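# Place the block onto the bench scale's pan

## Task

Set the block down so it sits on the bench scale's pan and stays there once the robot lets go.

## Robot and tools

Robot: two arms, left_arm and right_arm, each ending in a two-finger gripper with its own wrist camera. Base poses in the scene frame: left_arm at (+0.011, +0.336, +0.037) m, quat_wxyz (+1.000, 0, 0, -0.006); right_arm at (-0.010, -0.277, +0.020) m, quat_wxyz (+1.000, 0, 0, +0.005). A two-camera stand is fixed to the floor behind the arms.

Frames. The scene frame has its origin at table-top height, halfway between the nominal arm bases. +x points out over the table, +z points up, and left_arm sits on the +y side. Arm names do not match image sides. Reported end_effector_position (metres) and end_effector_quat_wxyz are in the scene frame. Offsets in commands use the axes of each arm's own Hand target. On the gripper, +z runs along the fingers and y is the direction they open and close. The reported position is the point between the finger pads, about 1 cm behind the tips. Printed poses can be off by a few centimetres, more so at long reach.

The 14-number row. Every moving argument uses one flat row of 14 numbers covering both arms, even when only one arm moves. Order: left dx, dy, dz, rx, ry, rz, opening, then right dx, dy, dz, rx, ry, rz, opening.
- Pose numbers are offsets from that arm's Hand target at the start of the call or action. They are not absolute poses.
- Scale: 1.0 means 0.6 m or 180 degrees, and the range is -1 to 1.
- rx, ry and rz together form one rotation vector.
- Opening is absolute: +1 is fully open (0.093 m) and -1 is closed.
- All zeros for an arm's six pose numbers asks again for its current Hand target. A 0 in the opening slot is a real command (half open), so resend the present opening to leave a gripper as it is.
- The orientation you send is clipped to within 40 degrees of the measured one each step.

Tools.

execute_actions(actions, cameras): actions is a list of actions. Each action is up to 15 rows, one per 1/30 s step. A short action holds its last row until step 15. Every row in an action counts from the pose at that action's start, so sending the same offset again moves the arm further. Images come back only for an empty list or when cameras asks for them. An empty list also shows the scene number and task.

move(target, speed, blend, opening_speed, grip_force, blocking, cameras): drives the grippers along straight lines. target is one 14-number row, or up to 15 rows, all counted from the same starting Hand targets.
- speed: m/s, 0.002 to 2.9, default 0.25; turn rate is capped at twice that in rad/s. Give one number, or one per target.
- blend: metres of corner rounding for a list of targets; 0 stops at each target.
- opening_speed: rate of the opening change on the -1..+1 scale per second, 0.2 or more.
- grip_force: newtons per pad, 10 to 50. It stays set until changed. Lower values close slowly.
- blocking=false returns early while the move continues.
- Paths do not avoid obstacles or the other arm, and they stop after 10 s.
- The result adds a "move:" line giving the ending (done, off_target, moving, held, fault) and any limits (limits=paced means the pose was clipped; limits=held means steps were withheld). done means within 10 mm and 2 degrees of target; it does not tell you whether the gripper is touching anything.

wait(seconds): 0 to 10 s while holding commands. A running move continues, and the wait returns early if the move ends.

stop(): brakes a running move. This needs some room, more after a fast move.

zoom_image(camera, region): camera is cam_high, cam_left_wrist or cam_right_wrist. region is [x0, y0, x1, y1] in pixels of the latest full image, at most 504 by 504.

finished_scene(scene): ends the scene for good and reports success. Call it only once the block rests on the pan without the robot holding it.

Cameras. cam_high, cam_left_wrist and cam_right_wrist are each 672x504.

Reading results.
- Hand target is the last commanded pose after clipping. The gripper often settles short of it, and waiting does not close the gap; send the remaining distance as an offset.
- Check position and tilt after each move. Friction and weight can leave the hand low, short or tilted, and small moves may go astray.
- grip_measured: +1 is open and -1 is closed. The pads meet near -0.94, and each millimetre of object width adds about 0.0208. Readings can be up to 0.02 high.
- To grip a rigid block firmly, send a number about 0.24 below the reading for its width, and keep sending it while holding. To release, send a number well above that width reading.
- Joint positions end with the opening in metres.
- Joint torques include the arm's own weight. Joints 1 to 3 wrap at ±28 N m.
- Tool commands shows what each tool is currently commanded to do.

Joint ranges (rad):
- waist: -2.618 to 3.054
- shoulder: 0 to 3.142
- elbow: 0 to 3.142 (straight at 2.901)
- wrist pitch: -1.571 to 1.571
- wrist yaw: -1.571 to 1.571
- wrist roll: -2.094 to 2.094

Things to avoid.
- Letting the block drop, fall off the table, or be left off the table.
- Releasing it while it is still moving.
- Fast contact or pressing far past a surface.
- Hitting fixed or heavy things.
- Any contact between the two arms, grippers or wrist cameras. The clearance check does not guard those.
- Strain on the camera cables.
- Paths passing near an arm's own base.
- Holding loads or reaching at full stretch for long periods. Motors heat up; MOTOR HOT warns at 75 °C, a fault folds the arm at 90 °C, and it goes limp at 100 °C.

A loose object may occasionally be nudged by an outside push, so check the block is still on the pan before finishing.

Each tool is called as a command line: name --argument value for each argument, lists and objects as JSON in quotes; but a table of rows of numbers goes row by row, as --pt "numbers of a row", without its own name.

## Session

execute_actions --actions '[]'

Scene clock: 0.00 s.
left_arm: end_effector_position=(+0.3257, +0.3459, +0.1980) grip_measured=+1.000 end_effector_quat_wxyz=(+0.456, -0.103, +0.872, -0.147) | right_arm: end_effector_position=(+0.2237, -0.2724, +0.1271) grip_measured=+1.000 end_effector_quat_wxyz=(+0.309, +0.188, +0.928, +0.090)
Joint positions: left_arm=[0.222 0.964 0.58 -0.228 0.337 -0.201 0.093] | right_arm=[-0.037 0.792 0.546 -0.674 -0.067 0.396 0.093]
Joint velocities: within noise
Joint torques (N m): no reading
Heat: left arm: 29 °C; right arm: 29 °C.
Hand target: left_arm +0.3276, +0.3463, +0.2041; +0.463, -0.100, +0.868, -0.146 | right_arm +0.2271, -0.2727, +0.1332; +0.318, +0.187, +0.925, +0.091
Tool commands: left_gripper/opening=+1.0 right_gripper/opening=+1.0

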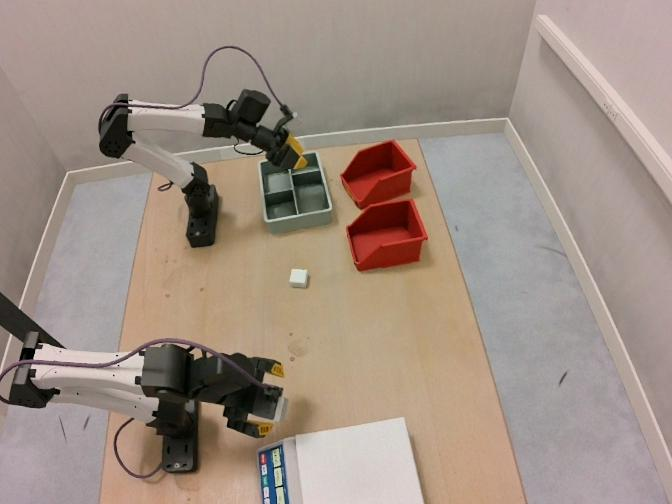

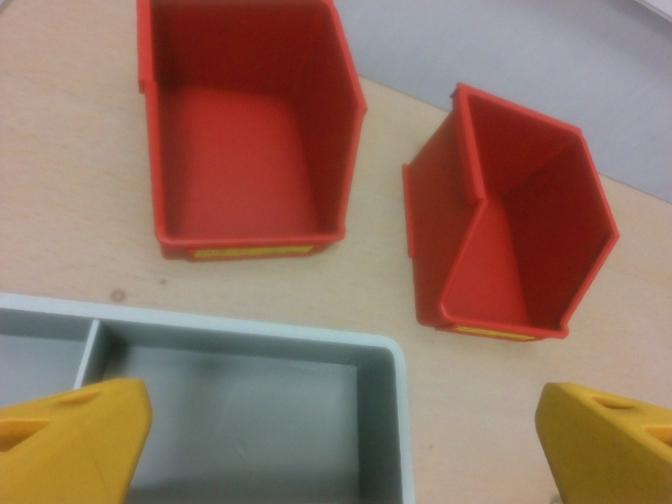

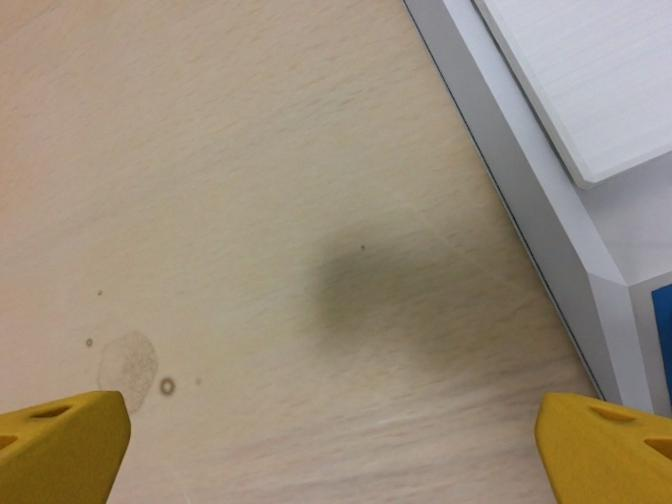

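move --target '[0,0,0,0,0,0,1,0.241,0.607,-0.027,0.059,0.208,-0.122,1]' --speed 0.4 --cameras '["all"]'

Scene clock: 24.47 s.
left_arm: end_effector_position=(+0.3257, +0.3459, +0.1980) grip_measured=+1.000 end_effector_quat_wxyz=(+0.456, -0.103, +0.872, -0.147) | right_arm: end_effector_position=(+0.2155, +0.1159, +0.1705) grip_measured=+1.000 end_effector_quat_wxyz=(+0.029, -0.010, +0.999, +0.037)
Joint positions: left_arm=[0.222 0.964 0.58 -0.228 0.337 -0.201 0.093] | right_arm=[1.044 2.275 2.348 -1.55 0.012 1.033 0.093]
Joint torques (N m): left_arm=[0.09 -2.43 8.75 1.82 0.24 -0.08] | right_arm=[-0.51 -11.62 8.84 0.32 0.11 0.11]
Heat: left arm: 31 °C; right arm: 33 °C.
Hand target: left_arm +0.3276, +0.3463, +0.2041; +0.463, -0.100, +0.868, -0.146 | right_arm +0.2167, +0.1176, +0.1703; +0.000, +0.000, +1.000, +0.001
Off the commanded pose: left_arm 0.006 m, 1 deg | right_arm 0.002 m, 5 deg.
joint sent to its limit (right arm) — joint 4 (wrist pitch), lower limit. The joint targets are off in orientation, not in position.
move: off_target (right_arm)

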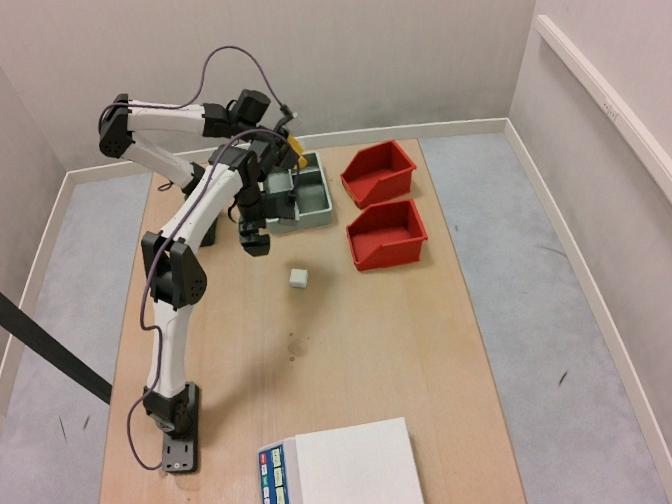

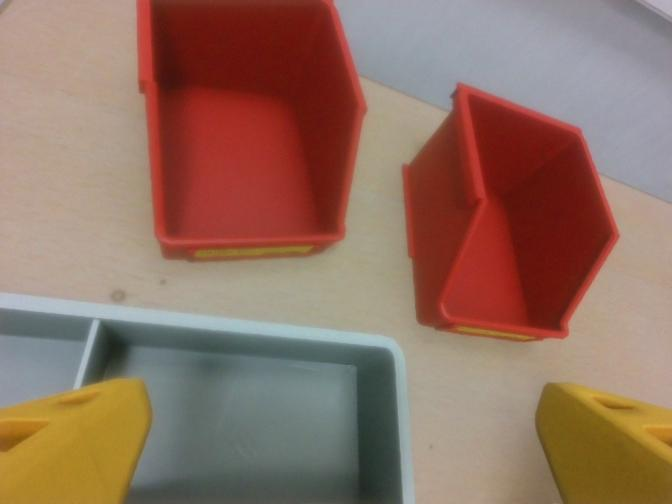

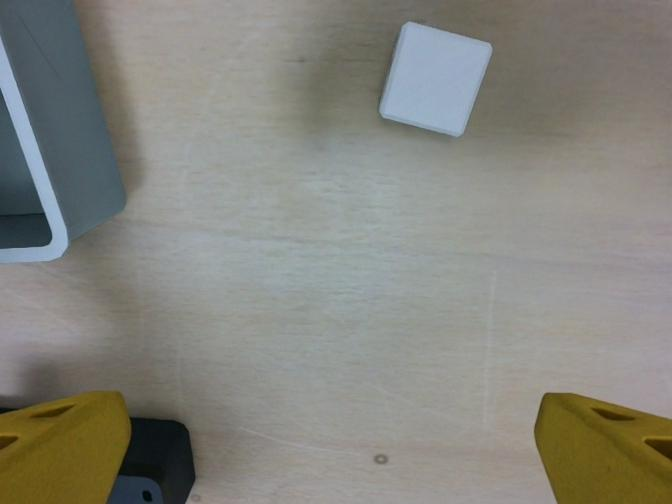

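move --target '[0,0,0,0,0,0,1,-0.167,-0.092,0.05,0,0,0.09,1]' --cameras '["cam_right_wrist","cam_high"]'

Scene clock: 41.23 s.
left_arm: end_effector_position=(+0.3257, +0.3459, +0.1980) grip_measured=+1.000 end_effector_quat_wxyz=(+0.456, -0.103, +0.872, -0.147) | right_arm: end_effector_position=(+0.3176, +0.0585, +0.1419) grip_measured=+1.000 end_effector_quat_wxyz=(+0.020, +0.135, +0.990, +0.023)
Joint positions: left_arm=[0.222 0.964 0.58 -0.228 0.337 -0.201 0.093] | right_arm=[0.789 2.388 2.429 -1.552 0.004 1.07 0.093]
Joint torques (N m): left_arm=[0.1 -2.44 8.83 1.83 0.24 -0.06] | right_arm=[0.34 -12.14 8.84 0.3 0.16 0.11]
Heat: left arm: 32 °C; right arm: 36 °C.
Hand target: left_arm +0.3276, +0.3463, +0.2041; +0.463, -0.100, +0.868, -0.146 | right_arm +0.3169, +0.0626, +0.1401; +0.000, +0.141, +0.990, +0.001
Off the commanded pose: left_arm 0.006 m, 1 deg | right_arm 0.004 m, 3 deg.
joint sent to its limit (right arm) — joint 4 (wrist pitch), lower limit. The joint targets are off in orientation, not in position.
move: off_target (right_arm)
Images, in order (width x height): cam_high 672x504, cam_right_wrist 672x504.

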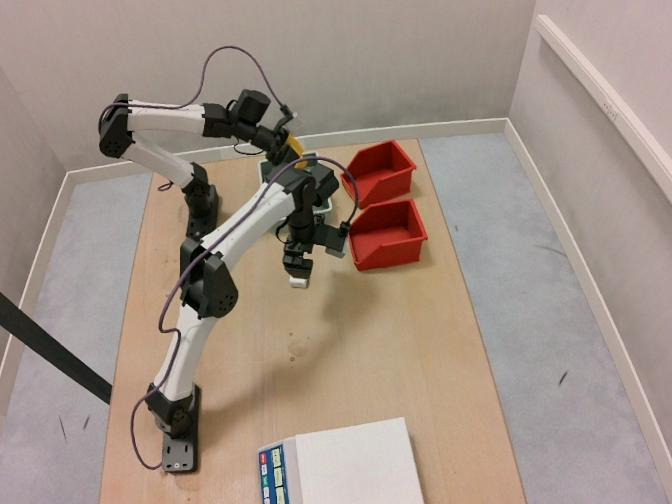

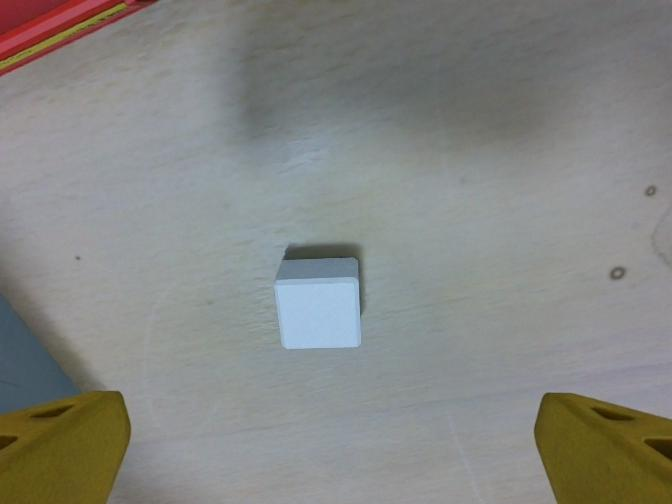

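move --target '[0,0,0,0,0,0,1,0.010,0.016,0.19,0,0,0,1]' --cameras '["cam_right_wrist"]' --speed 0.18

Scene clock: 63.83 s.
left_arm: end_effector_position=(+0.3257, +0.3459, +0.1980) grip_measured=+1.000 end_effector_quat_wxyz=(+0.456, -0.103, +0.872, -0.147) | right_arm: end_effector_position=(+0.3147, +0.0690, +0.0339) grip_measured=+1.000 end_effector_quat_wxyz=(+0.002, +0.136, +0.991, -0.001)
Joint positions: left_arm=[0.222 0.964 0.58 -0.228 0.337 -0.201 0.093] | right_arm=[0.809 2.454 2.117 -1.235 0.004 1.091 0.093]
Joint torques (N m): left_arm=[0.23 -2.4 8.76 1.8 0.24 -0.06] | right_arm=[0.39 -13.2 6.46 0.49 0.16 0.12]
Heat: left arm: 33 °C; right arm: 42 °C.
Hand target: left_arm +0.3276, +0.3463, +0.2041; +0.463, -0.100, +0.868, -0.146 | right_arm +0.3138, +0.0735, +0.0262; +0.000, +0.141, +0.990, +0.001
Off the commanded pose: left_arm 0.006 m, 1 deg | right_arm 0.009 m, 1 deg.
move: done
Images, in order (width x height): cam_right_wrist 672x504.

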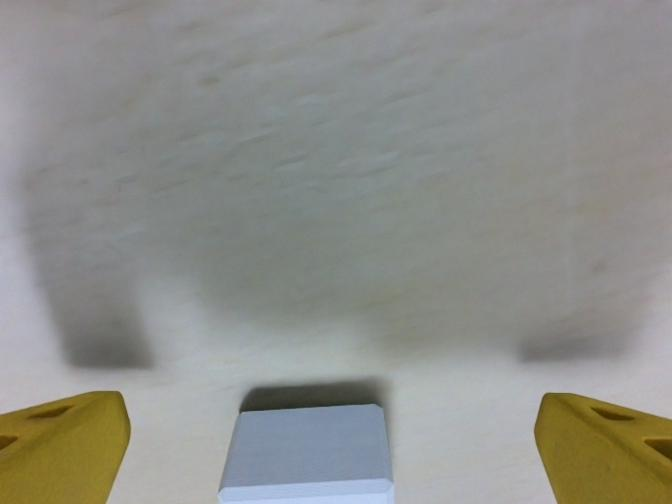

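move --pt "0 0 0 0 0 0 1 0.018 0.012 0.008 0 0 0 1" --pt "0 0 0 0 0 0 1 0.018 0.012 0.008 0 0 0 -0.55" --opening_speed 1.5 --cameras '["cam_right_wrist"]'

Scene clock: 71.17 s.
left_arm: end_effector_position=(+0.3257, +0.3459, +0.1980) grip_measured=+1.000 end_effector_quat_wxyz=(+0.456, -0.103, +0.872, -0.147) | right_arm: end_effector_position=(+0.3056, +0.0806, +0.0339) grip_measured=-0.264 end_effector_quat_wxyz=(+0.004, +0.134, +0.991, +0.003)
Joint positions: left_arm=[0.222 0.964 0.58 -0.228 0.337 -0.201 0.093] | right_arm=[0.839 2.454 2.117 -1.225 0.004 1.119 0.033]
Joint torques (N m): left_arm=[0.18 -2.44 8.84 1.82 0.25 -0.06] | right_arm=[0.09 -12.15 6.63 0.52 0.16 0.12]
Heat: left arm: 33 °C; right arm: 43 °C.
Hand target: left_arm +0.3276, +0.3463, +0.2041; +0.463, -0.100, +0.868, -0.146 | right_arm +0.3054, +0.0834, +0.0214; +0.000, +0.141, +0.990, +0.001
Off the commanded pose: left_arm 0.006 m, 1 deg | right_arm 0.013 m, 1 deg.
move: off_target (right_arm); target 2's new opening was sent with right_arm's hand 0.013 m and 1 deg from that target
Images, in order (width x height): cam_right_wrist 672x504.

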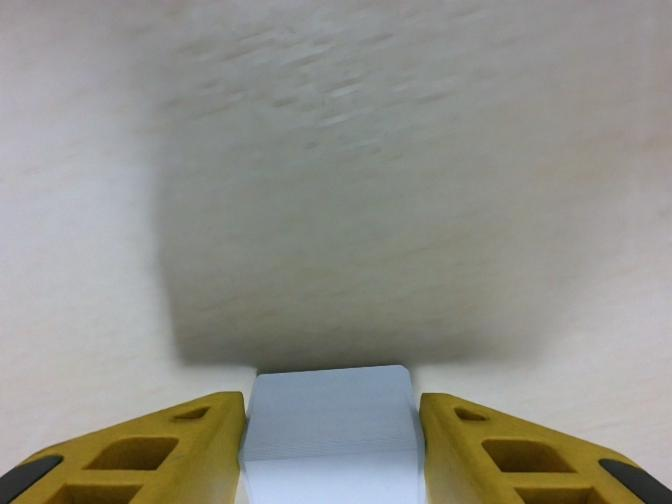

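move --pt "0 0 0 0 0 0 1 0 0 -0.233 0 0 0 -0.55" --pt "0 0 0 0 0 0 1 -0.294 -0.683 -0.233 0 0 0 -0.55" --blend '[0.06,0]' --speed 0.35 --cameras '["cam_high","cam_right_wrist"]'

Scene clock: 83.23 s.
left_arm: end_effector_position=(+0.3257, +0.3459, +0.1980) grip_measured=+1.000 end_effector_quat_wxyz=(+0.456, -0.103, +0.872, -0.147) | right_arm: end_effector_position=(+0.3549, -0.3614, +0.1592) grip_measured=-0.269 end_effector_quat_wxyz=(-0.002, +0.151, +0.989, -0.003)
Joint positions: left_arm=[0.222 0.964 0.58 -0.228 0.337 -0.201 0.093] | right_arm=[-0.234 1.977 1.841 -1.438 0.006 0.079 0.032]
Joint torques (N m): left_arm=[0.12 -2.36 8.75 1.82 0.24 -0.05] | right_arm=[0.36 -9.22 9.18 0.24 0.1 -0.2]
Heat: left arm: 34 °C; right arm: 45 °C.
Hand target: left_arm +0.3276, +0.3463, +0.2041; +0.463, -0.100, +0.868, -0.146 | right_arm +0.3606, -0.3594, +0.1607; +0.000, +0.141, +0.990, +0.001
Off the commanded pose: left_arm 0.006 m, 1 deg | right_arm 0.006 m, 1 deg.
move: done
Images, in order (width x height): cam_high 672x504, cam_right_wrist 672x504.

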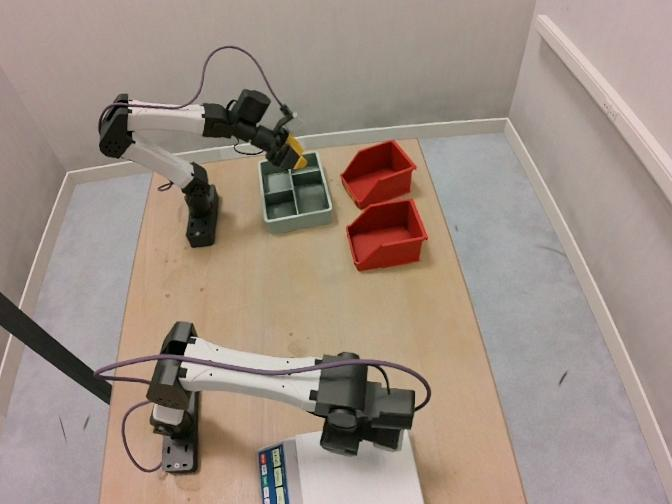

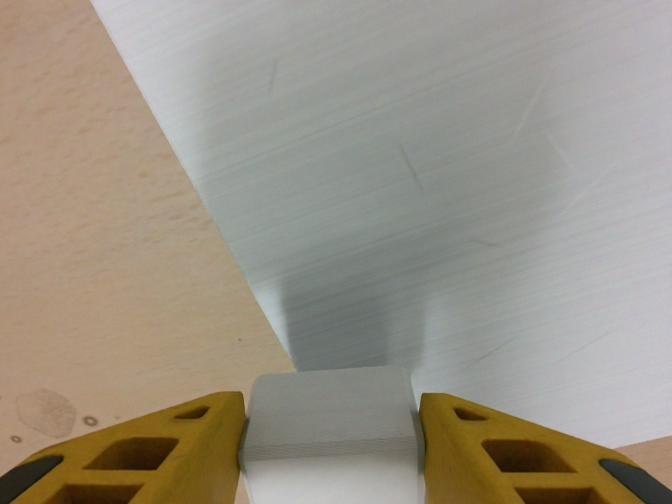

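move --target '[0,0,0,0,0,0,1,-0.08,-0.116,0.05,0,0,0,-0.55]' --cameras '["cam_high","cam_right_wrist"]'

Scene clock: 89.97 s.
left_arm: end_effector_position=(+0.3257, +0.3459, +0.1980) grip_measured=+1.000 end_effector_quat_wxyz=(+0.456, -0.103, +0.872, -0.147) | right_arm: end_effector_position=(+0.3813, -0.4395, +0.1363) grip_measured=-0.269 end_effector_quat_wxyz=(+0.002, +0.151, +0.989, -0.001)
Joint positions: left_arm=[0.222 0.964 0.58 -0.228 0.337 -0.201 0.093] | right_arm=[-0.402 2.184 2.062 -1.444 0.002 -0.09 0.032]
Joint torques (N m): left_arm=[0.16 -2.41 8.9 1.82 0.24 -0.05] | right_arm=[0.28 -9.92 8.66 0.36 0.13 -0.18]
Heat: left arm: 34 °C; right arm: 44 °C.
Hand target: left_arm +0.3276, +0.3463, +0.2041; +0.463, -0.100, +0.868, -0.146 | right_arm +0.3872, -0.4396, +0.1305; +0.000, +0.141, +0.990, +0.001
Off the commanded pose: left_arm 0.006 m, 1 deg | right_arm 0.008 m, 1 deg.
move: done
Images, in order (width x height): cam_high 672x504, cam_right_wrist 672x504.

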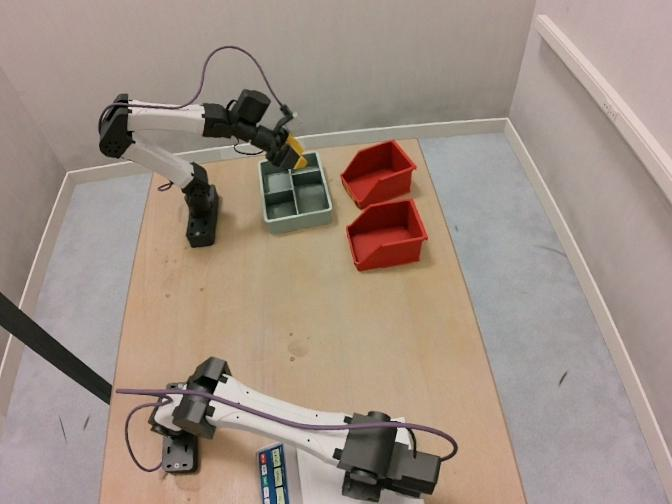

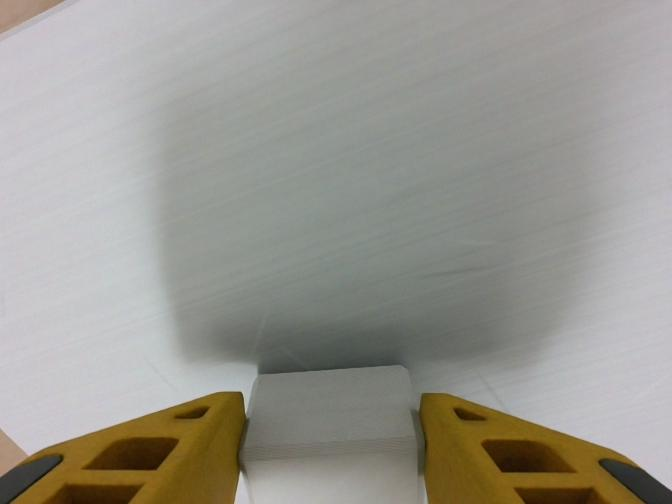

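move --target '[0,0,0,0,0,0,1,0,0,0.02,0,0,0,-0.55]' --cameras '["cam_right_wrist"]' --speed 0.04

move --target '[0,0,0,0,0,0,1,0,0,0.025,0,0,0,-0.55]' --cameras '["cam_right_wrist"]' --speed 0.04

Scene clock: 99.27 s.
left_arm: end_effector_position=(+0.3257, +0.3459, +0.1980) grip_measured=+1.000 end_effector_quat_wxyz=(+0.456, -0.103, +0.872, -0.147) | right_arm: end_effector_position=(+0.3814, -0.4396, +0.1355) grip_measured=-0.269 end_effector_quat_wxyz=(+0.002, +0.150, +0.989, -0.001)
Joint positions: left_arm=[0.222 0.964 0.58 -0.228 0.337 -0.201 0.093] | right_arm=[-0.402 2.184 2.059 -1.44 0.002 -0.09 0.032]
Joint torques (N m): left_arm=[0.13 -2.37 8.83 1.82 0.25 -0.05] | right_arm=[0.27 -10.41 4.42 0.85 0.14 -0.2]
Heat: left arm: 34 °C; right arm: 43 °C.
Hand target: left_arm +0.3276, +0.3463, +0.2041; +0.463, -0.100, +0.868, -0.146 | right_arm +0.3873, -0.4396, +0.1186; +0.000, +0.141, +0.990, +0.001
Off the commanded pose: left_arm 0.006 m, 1 deg | right_arm 0.018 m, 1 deg.
move: off_target (right_arm)
Images, in order (width x height): cam_right_wrist 672x504.

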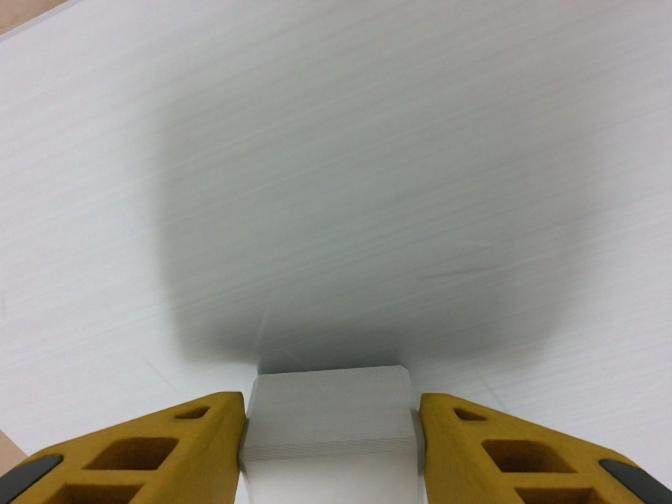

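Scene clock: 100.10 s.
left_arm: end_effector_position=(+0.3257, +0.3459, +0.1980) grip_measured=+1.000 end_effector_quat_wxyz=(+0.456, -0.103, +0.872, -0.147) | right_arm: end_effector_position=(+0.3808, -0.4407, +0.1340) grip_measured=-0.269 end_effector_quat_wxyz=(+0.011, +0.150, +0.989, -0.007)
Joint positions: left_arm=[0.222 0.964 0.58 -0.228 0.337 -0.201 0.093] | right_arm=[-0.402 2.158 2.012 -1.399 0.009 -0.09 0.032]
Joint torques (N m): left_arm=[0.06 -2.35 8.9 1.83 0.24 -0.05] | right_arm=[0.29 -8.5 2.67 1.12 0.07 -0.2]
Heat: left arm: 34 °C; right arm: 43 °C.
Hand target: left_arm +0.3276, +0.3463, +0.2041; +0.463, -0.100, +0.868, -0.146 | right_arm +0.3872, -0.4396, +0.1034; -0.001, +0.141, +0.990, +0.001
Off the commanded pose: left_arm 0.006 m, 1 deg | right_arm 0.031 m, 2 deg.
move: off_target (right_arm)
Images, in order (width x height): cam_right_wrist 672x504.

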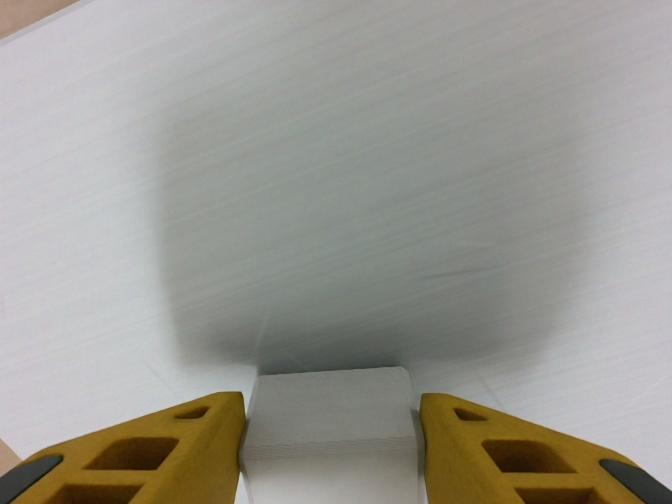

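move --pt "0 0 0 0 0 0 1 -0.01 0 -0.049 0 0 0 -0.55" --pt "0 0 0 0 0 0 1 -0.01 0 -0.049 0 0 0 0.7" --opening_speed 1.5 --speed 0.08

move --target '[0,0,0,0,0,0,1,0,0,-0.17,0,0,0,0.7]' --cameras '["cam_right_wrist"]'

Scene clock: 106.67 s.
left_arm: end_effector_position=(+0.3257, +0.3459, +0.1980) grip_measured=+1.000 end_effector_quat_wxyz=(+0.456, -0.103, +0.872, -0.147) | right_arm: end_effector_position=(+0.3890, -0.4442, +0.1352) grip_measured=+0.698 end_effector_quat_wxyz=(+0.003, +0.150, +0.989, -0.006)
Joint positions: left_arm=[0.222 0.964 0.58 -0.228 0.337 -0.201 0.093] | right_arm=[-0.402 2.225 2.125 -1.462 0.01 -0.09 0.079]
Joint torques (N m): left_arm=[0.21 -2.39 8.81 1.82 0.25 -0.07] | right_arm=[0.42 -10.96 8.9 0.22 0.07 -0.18]
Heat: left arm: 34 °C; right arm: 43 °C.
Hand target: left_arm +0.3276, +0.3463, +0.2041; +0.463, -0.100, +0.868, -0.146 | right_arm +0.3930, -0.4413, +0.1330; +0.000, +0.141, +0.990, +0.001
Off the commanded pose: left_arm 0.006 m, 1 deg | right_arm 0.005 m, 1 deg.
move: done

Scene clock: 107.70 s.
left_arm: end_effector_position=(+0.3257, +0.3459, +0.1980) grip_measured=+1.000 end_effector_quat_wxyz=(+0.456, -0.103, +0.872, -0.147) | right_arm: end_effector_position=(+0.3938, -0.4462, +0.2170) grip_measured=+0.698 end_effector_quat_wxyz=(+0.088, +0.150, +0.984, -0.027)
Joint positions: left_arm=[0.222 0.964 0.58 -0.228 0.337 -0.201 0.093] | right_arm=[-0.402 2.137 2.303 -1.553 0.01 -0.091 0.079]
Joint torques (N m): left_arm=[0.05 -2.4 8.84 1.8 0.25 -0.06] | right_arm=[0.36 -14.95 8.17 0.61 0.07 -0.18]
Heat: left arm: 34 °C; right arm: 43 °C.
Hand target: left_arm +0.3276, +0.3463, +0.2041; +0.463, -0.100, +0.868, -0.146 | right_arm +0.3930, -0.4415, +0.2350; +0.000, +0.141, +0.990, +0.001
Off the commanded pose: left_arm 0.006 m, 1 deg | right_arm 0.019 m, 11 deg.
joint sent to its limit (right arm) — joint 4 (wrist pitch), lower limit. The joint targets are off in orientation, not in position.
move: off_target (right_arm)
Images, in order (width x height): cam_right_wrist 672x504.

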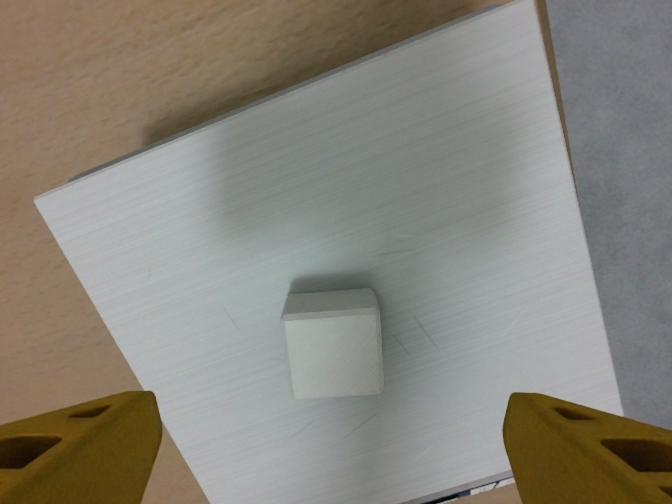

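finished_scene --scene 1

The scene is finished: the task was done.


## Next scene

The same job, from a new start.

execute_actions --actions '[]'

Scene clock: 0.00 s.
left_arm: end_effector_position=(+0.1088, +0.1535, +0.2422) grip_measured=+1.000 end_effector_quat_wxyz=(+0.451, +0.118, +0.765, -0.445) | right_arm: end_effector_position=(+0.2011, -0.1323, +0.3020) grip_measured=+1.000 end_effector_quat_wxyz=(+0.513, +0.057, +0.774, +0.368)
Joint positions: left_arm=[-1.572 0.081 0.343 -0.511 -0.637 -0.775 0.093] | right_arm=[0.686 0.484 0.633 -0.357 0.143 0.726 0.093]
Joint velocities: within noise
Joint torques (N m): no reading
Heat: left arm: 26 °C; right arm: 27 °C.
Hand target: left_arm +0.1088, +0.1539, +0.2447; +0.451, +0.118, +0.764, -0.446 | right_arm +0.2009, -0.1325, +0.3090; +0.518, +0.056, +0.768, +0.372
Tool commands: left_gripper/opening=+1.0 right_gripper/opening=+1.0

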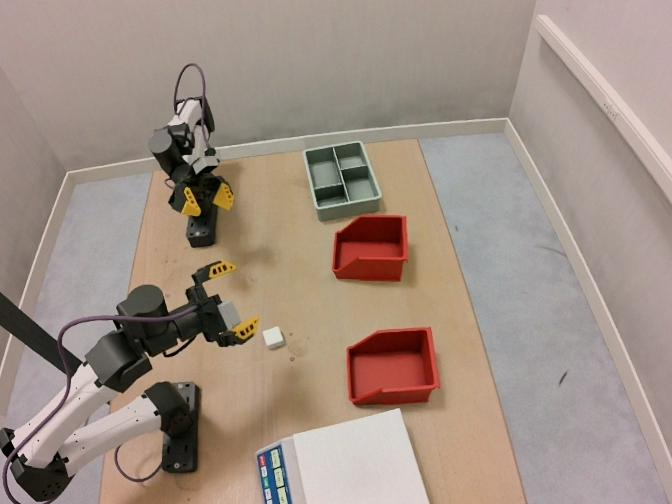

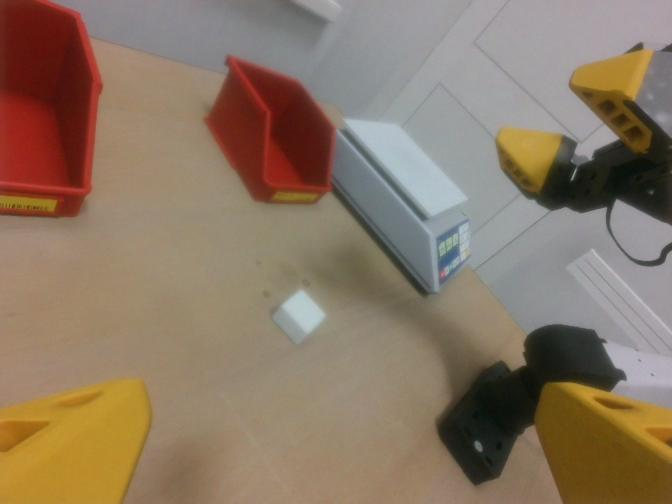

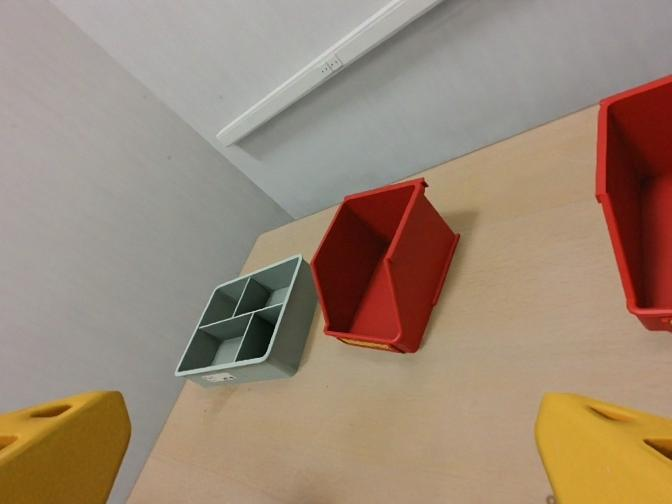

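move --target '[0,0,0,0,0,0,1,0.261,-0.140,0.160,0.257,0.358,-0.039,1]' --speed 0.35 --cameras '["cam_high","cam_right_wrist"]'

Scene clock: 12.77 s.
left_arm: end_effector_position=(+0.1088, +0.1535, +0.2422) grip_measured=+1.000 end_effector_quat_wxyz=(+0.451, +0.118, +0.765, -0.445) | right_arm: end_effector_position=(+0.2338, -0.0763, +0.1149) grip_measured=+1.000 end_effector_quat_wxyz=(+0.002, +0.009, +1.000, -0.007)
Joint positions: left_arm=[-1.572 0.081 0.343 -0.511 -0.637 -0.775 0.093] | right_arm=[0.686 1.754 1.373 -1.197 0.013 0.715 0.093]
Joint torques (N m): left_arm=[0.23 2.54 7.92 1.9 -0.08 -0.04] | right_arm=[0.53 -7.92 9.36 0.18 0.09 -0.16]
Heat: left arm: 27 °C; right arm: 30 °C.
Hand target: left_arm +0.1088, +0.1539, +0.2447; +0.451, +0.118, +0.764, -0.446 | right_arm +0.2348, -0.0694, +0.1201; +0.000, +0.000, +1.000, +0.000
Off the commanded pose: left_arm 0.003 m, 0 deg | right_arm 0.009 m, 1 deg.
move: done
Images, in order (width x height): cam_high 672x504, cam_right_wrist 672x504.

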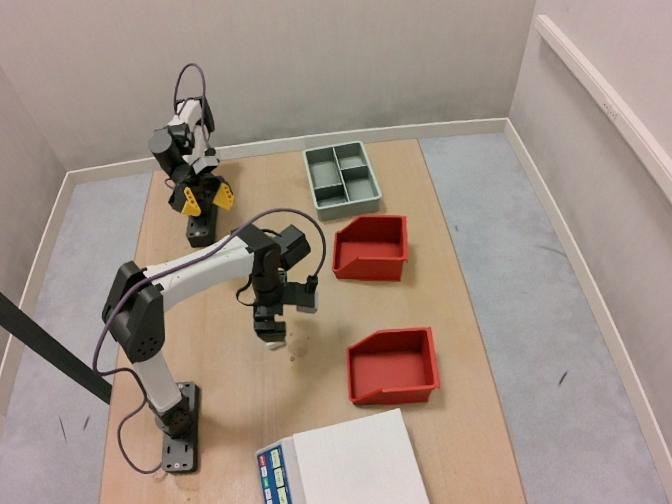

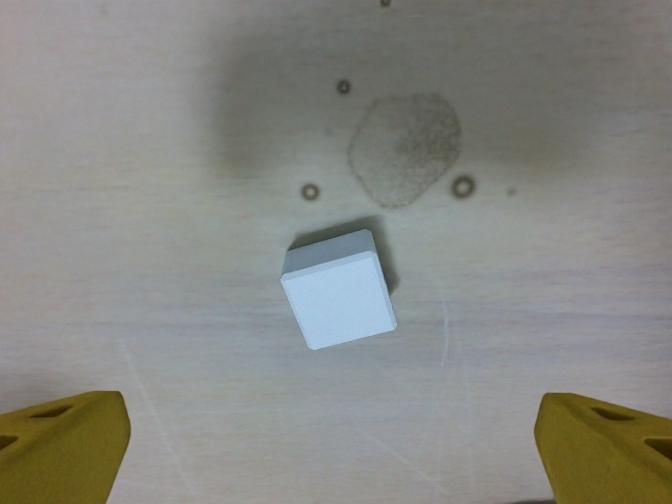

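move --pt "0 0 0 0 0 0 1 0.005 -0.007 0.15 0 0 -0.083 1" --pt "0 0 0 0 0 0 1 0.005 -0.007 0.158 0 0 -0.083 -0.5" --speed 0.2 --opening_speed 1.5 --cameras '["cam_right_wrist"]'

Scene clock: 25.60 s.
left_arm: end_effector_position=(+0.1088, +0.1535, +0.2422) grip_measured=+1.000 end_effector_quat_wxyz=(+0.451, +0.118, +0.765, -0.445) | right_arm: end_effector_position=(+0.2343, -0.0758, +0.0336) grip_measured=-0.297 end_effector_quat_wxyz=(+0.007, -0.123, +0.992, -0.003)
Joint positions: left_arm=[-1.572 0.081 0.343 -0.511 -0.637 -0.775 0.093] | right_arm=[0.686 1.834 1.135 -0.863 0.012 0.45 0.031]
Joint torques (N m): left_arm=[0.17 2.47 7.92 1.89 -0.05 -0.04] | right_arm=[0.21 -7.35 5.27 0.6 0.07 -0.15]
Heat: left arm: 28 °C; right arm: 32 °C.
Hand target: left_arm +0.1088, +0.1539, +0.2447; +0.451, +0.118, +0.764, -0.446 | right_arm +0.2317, -0.0736, +0.0253; +0.000, -0.130, +0.991, +0.000
Off the commanded pose: left_arm 0.003 m, 0 deg | right_arm 0.009 m, 1 deg.
move: done
Images, in order (width x height): cam_right_wrist 672x504.

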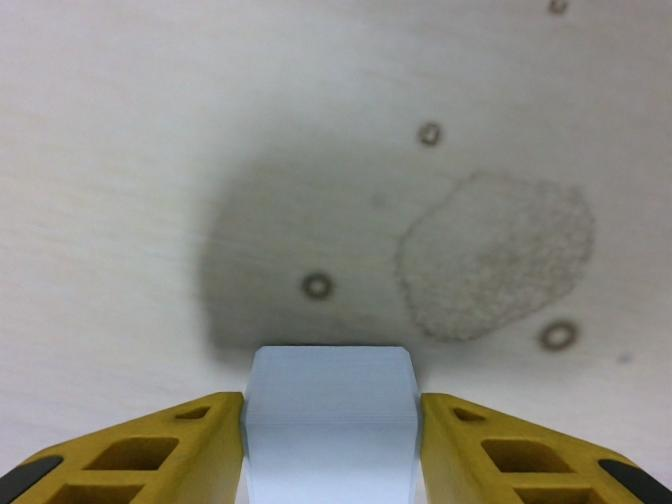

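move --pt "0 0 0 0 0 0 1 0 0 -0.283 0 0 0 -0.5" --pt "0 0 0 0 0 0 1 -0.085 -0.638 -0.27 0 0 0 -0.5" --pt "0 0 0 0 0 0 1 -0.085 -0.638 -0.183 0 0 0 -0.5" --blend '[0.07,0.01,0]' --speed '[0.3,0.35,0.06]' --cameras '["cam_right_wrist"]'

Scene clock: 37.10 s.
left_arm: end_effector_position=(+0.1088, +0.1535, +0.2422) grip_measured=+1.000 end_effector_quat_wxyz=(+0.451, +0.118, +0.765, -0.445) | right_arm: end_effector_position=(+0.3735, -0.4312, +0.1394) grip_measured=-0.297 end_effector_quat_wxyz=(-0.013, -0.121, +0.993, +0.004)
Joint positions: left_arm=[-1.572 0.081 0.343 -0.511 -0.637 -0.775 0.093] | right_arm=[-0.389 2.173 2.056 -1.481 0.005 -0.622 0.031]
Joint torques (N m): left_arm=[0.17 2.48 7.94 1.89 -0.06 -0.03] | right_arm=[0.4 -13.15 4.53 0.78 0.08 -0.18]
Heat: left arm: 29 °C; right arm: 32 °C.
Hand target: left_arm +0.1088, +0.1539, +0.2447; +0.451, +0.118, +0.764, -0.446 | right_arm +0.3800, -0.4302, +0.1348; +0.000, -0.130, +0.991, +0.000
Off the commanded pose: left_arm 0.003 m, 0 deg | right_arm 0.008 m, 2 deg.
move: done
Images, in order (width x height): cam_right_wrist 672x504.

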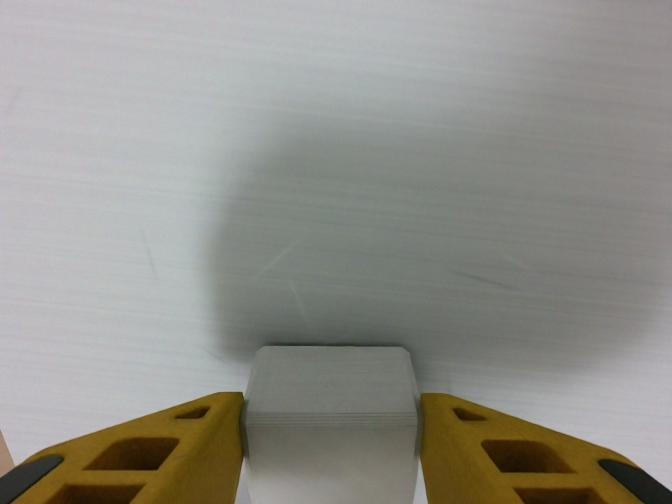

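move --pt "0 0 0 0 0 0 1 0 0 0.008 0 0 0 -0.5" --pt "0 0 0 0 0 0 1 0 0 0.004 0 0 0 0.7" --opening_speed 1.5 --speed 0.05

move --target '[0,0,0,0,0,0,1,0,0,-0.16,0,0,0,0.7]' --cameras '["cam_right_wrist"]'

Scene clock: 43.73 s.
left_arm: end_effector_position=(+0.1088, +0.1535, +0.2422) grip_measured=+1.000 end_effector_quat_wxyz=(+0.451, +0.118, +0.765, -0.445) | right_arm: end_effector_position=(+0.3767, -0.4325, +0.1364) grip_measured=+0.698 end_effector_quat_wxyz=(-0.004, -0.121, +0.993, -0.001)
Joint positions: left_arm=[-1.572 0.081 0.343 -0.511 -0.637 -0.775 0.093] | right_arm=[-0.389 2.164 2.03 -1.443 0.005 -0.622 0.079]
Joint torques (N m): left_arm=[0.12 2.58 7.95 1.91 -0.06 -0.05] | right_arm=[0.4 -12.46 5.72 0.55 0.08 -0.17]
Heat: left arm: 29 °C; right arm: 33 °C.
Hand target: left_arm +0.1088, +0.1539, +0.2447; +0.451, +0.118, +0.764, -0.446 | right_arm +0.3801, -0.4302, +0.1324; +0.000, -0.130, +0.991, +0.000
Off the commanded pose: left_arm 0.003 m, 0 deg | right_arm 0.006 m, 1 deg.
move: done

Scene clock: 44.73 s.
left_arm: end_effector_position=(+0.1088, +0.1535, +0.2422) grip_measured=+1.000 end_effector_quat_wxyz=(+0.451, +0.118, +0.765, -0.445) | right_arm: end_effector_position=(+0.3807, -0.4341, +0.2090) grip_measured=+0.698 end_effector_quat_wxyz=(+0.058, -0.121, +0.990, -0.035)
Joint positions: left_arm=[-1.572 0.081 0.343 -0.511 -0.637 -0.775 0.093] | right_arm=[-0.389 2.094 2.208 -1.551 0.005 -0.622 0.079]
Joint torques (N m): left_arm=[0.17 2.36 7.97 1.89 -0.05 -0.03] | right_arm=[0.39 -14.9 8.65 0.47 0.08 -0.17]
Heat: left arm: 29 °C; right arm: 33 °C.
Hand target: left_arm +0.1088, +0.1539, +0.2447; +0.451, +0.118, +0.764, -0.446 | right_arm +0.3801, -0.4303, +0.2284; +0.000, -0.130, +0.991, +0.000
Off the commanded pose: left_arm 0.003 m, 0 deg | right_arm 0.020 m, 8 deg.
joint sent to its limit (right arm) — joint 4 (wrist pitch), lower limit. The joint targets are off in orientation, not in position.
move: off_target (right_arm)
Images, in order (width x height): cam_right_wrist 672x504.

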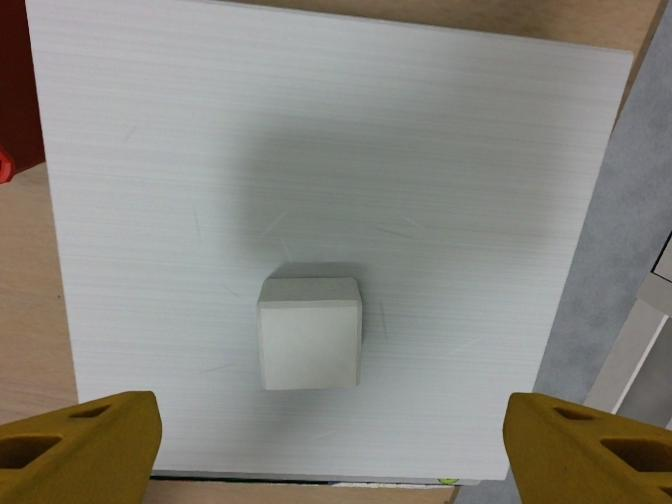

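finished_scene --scene 2

The scene is finished: the task was done.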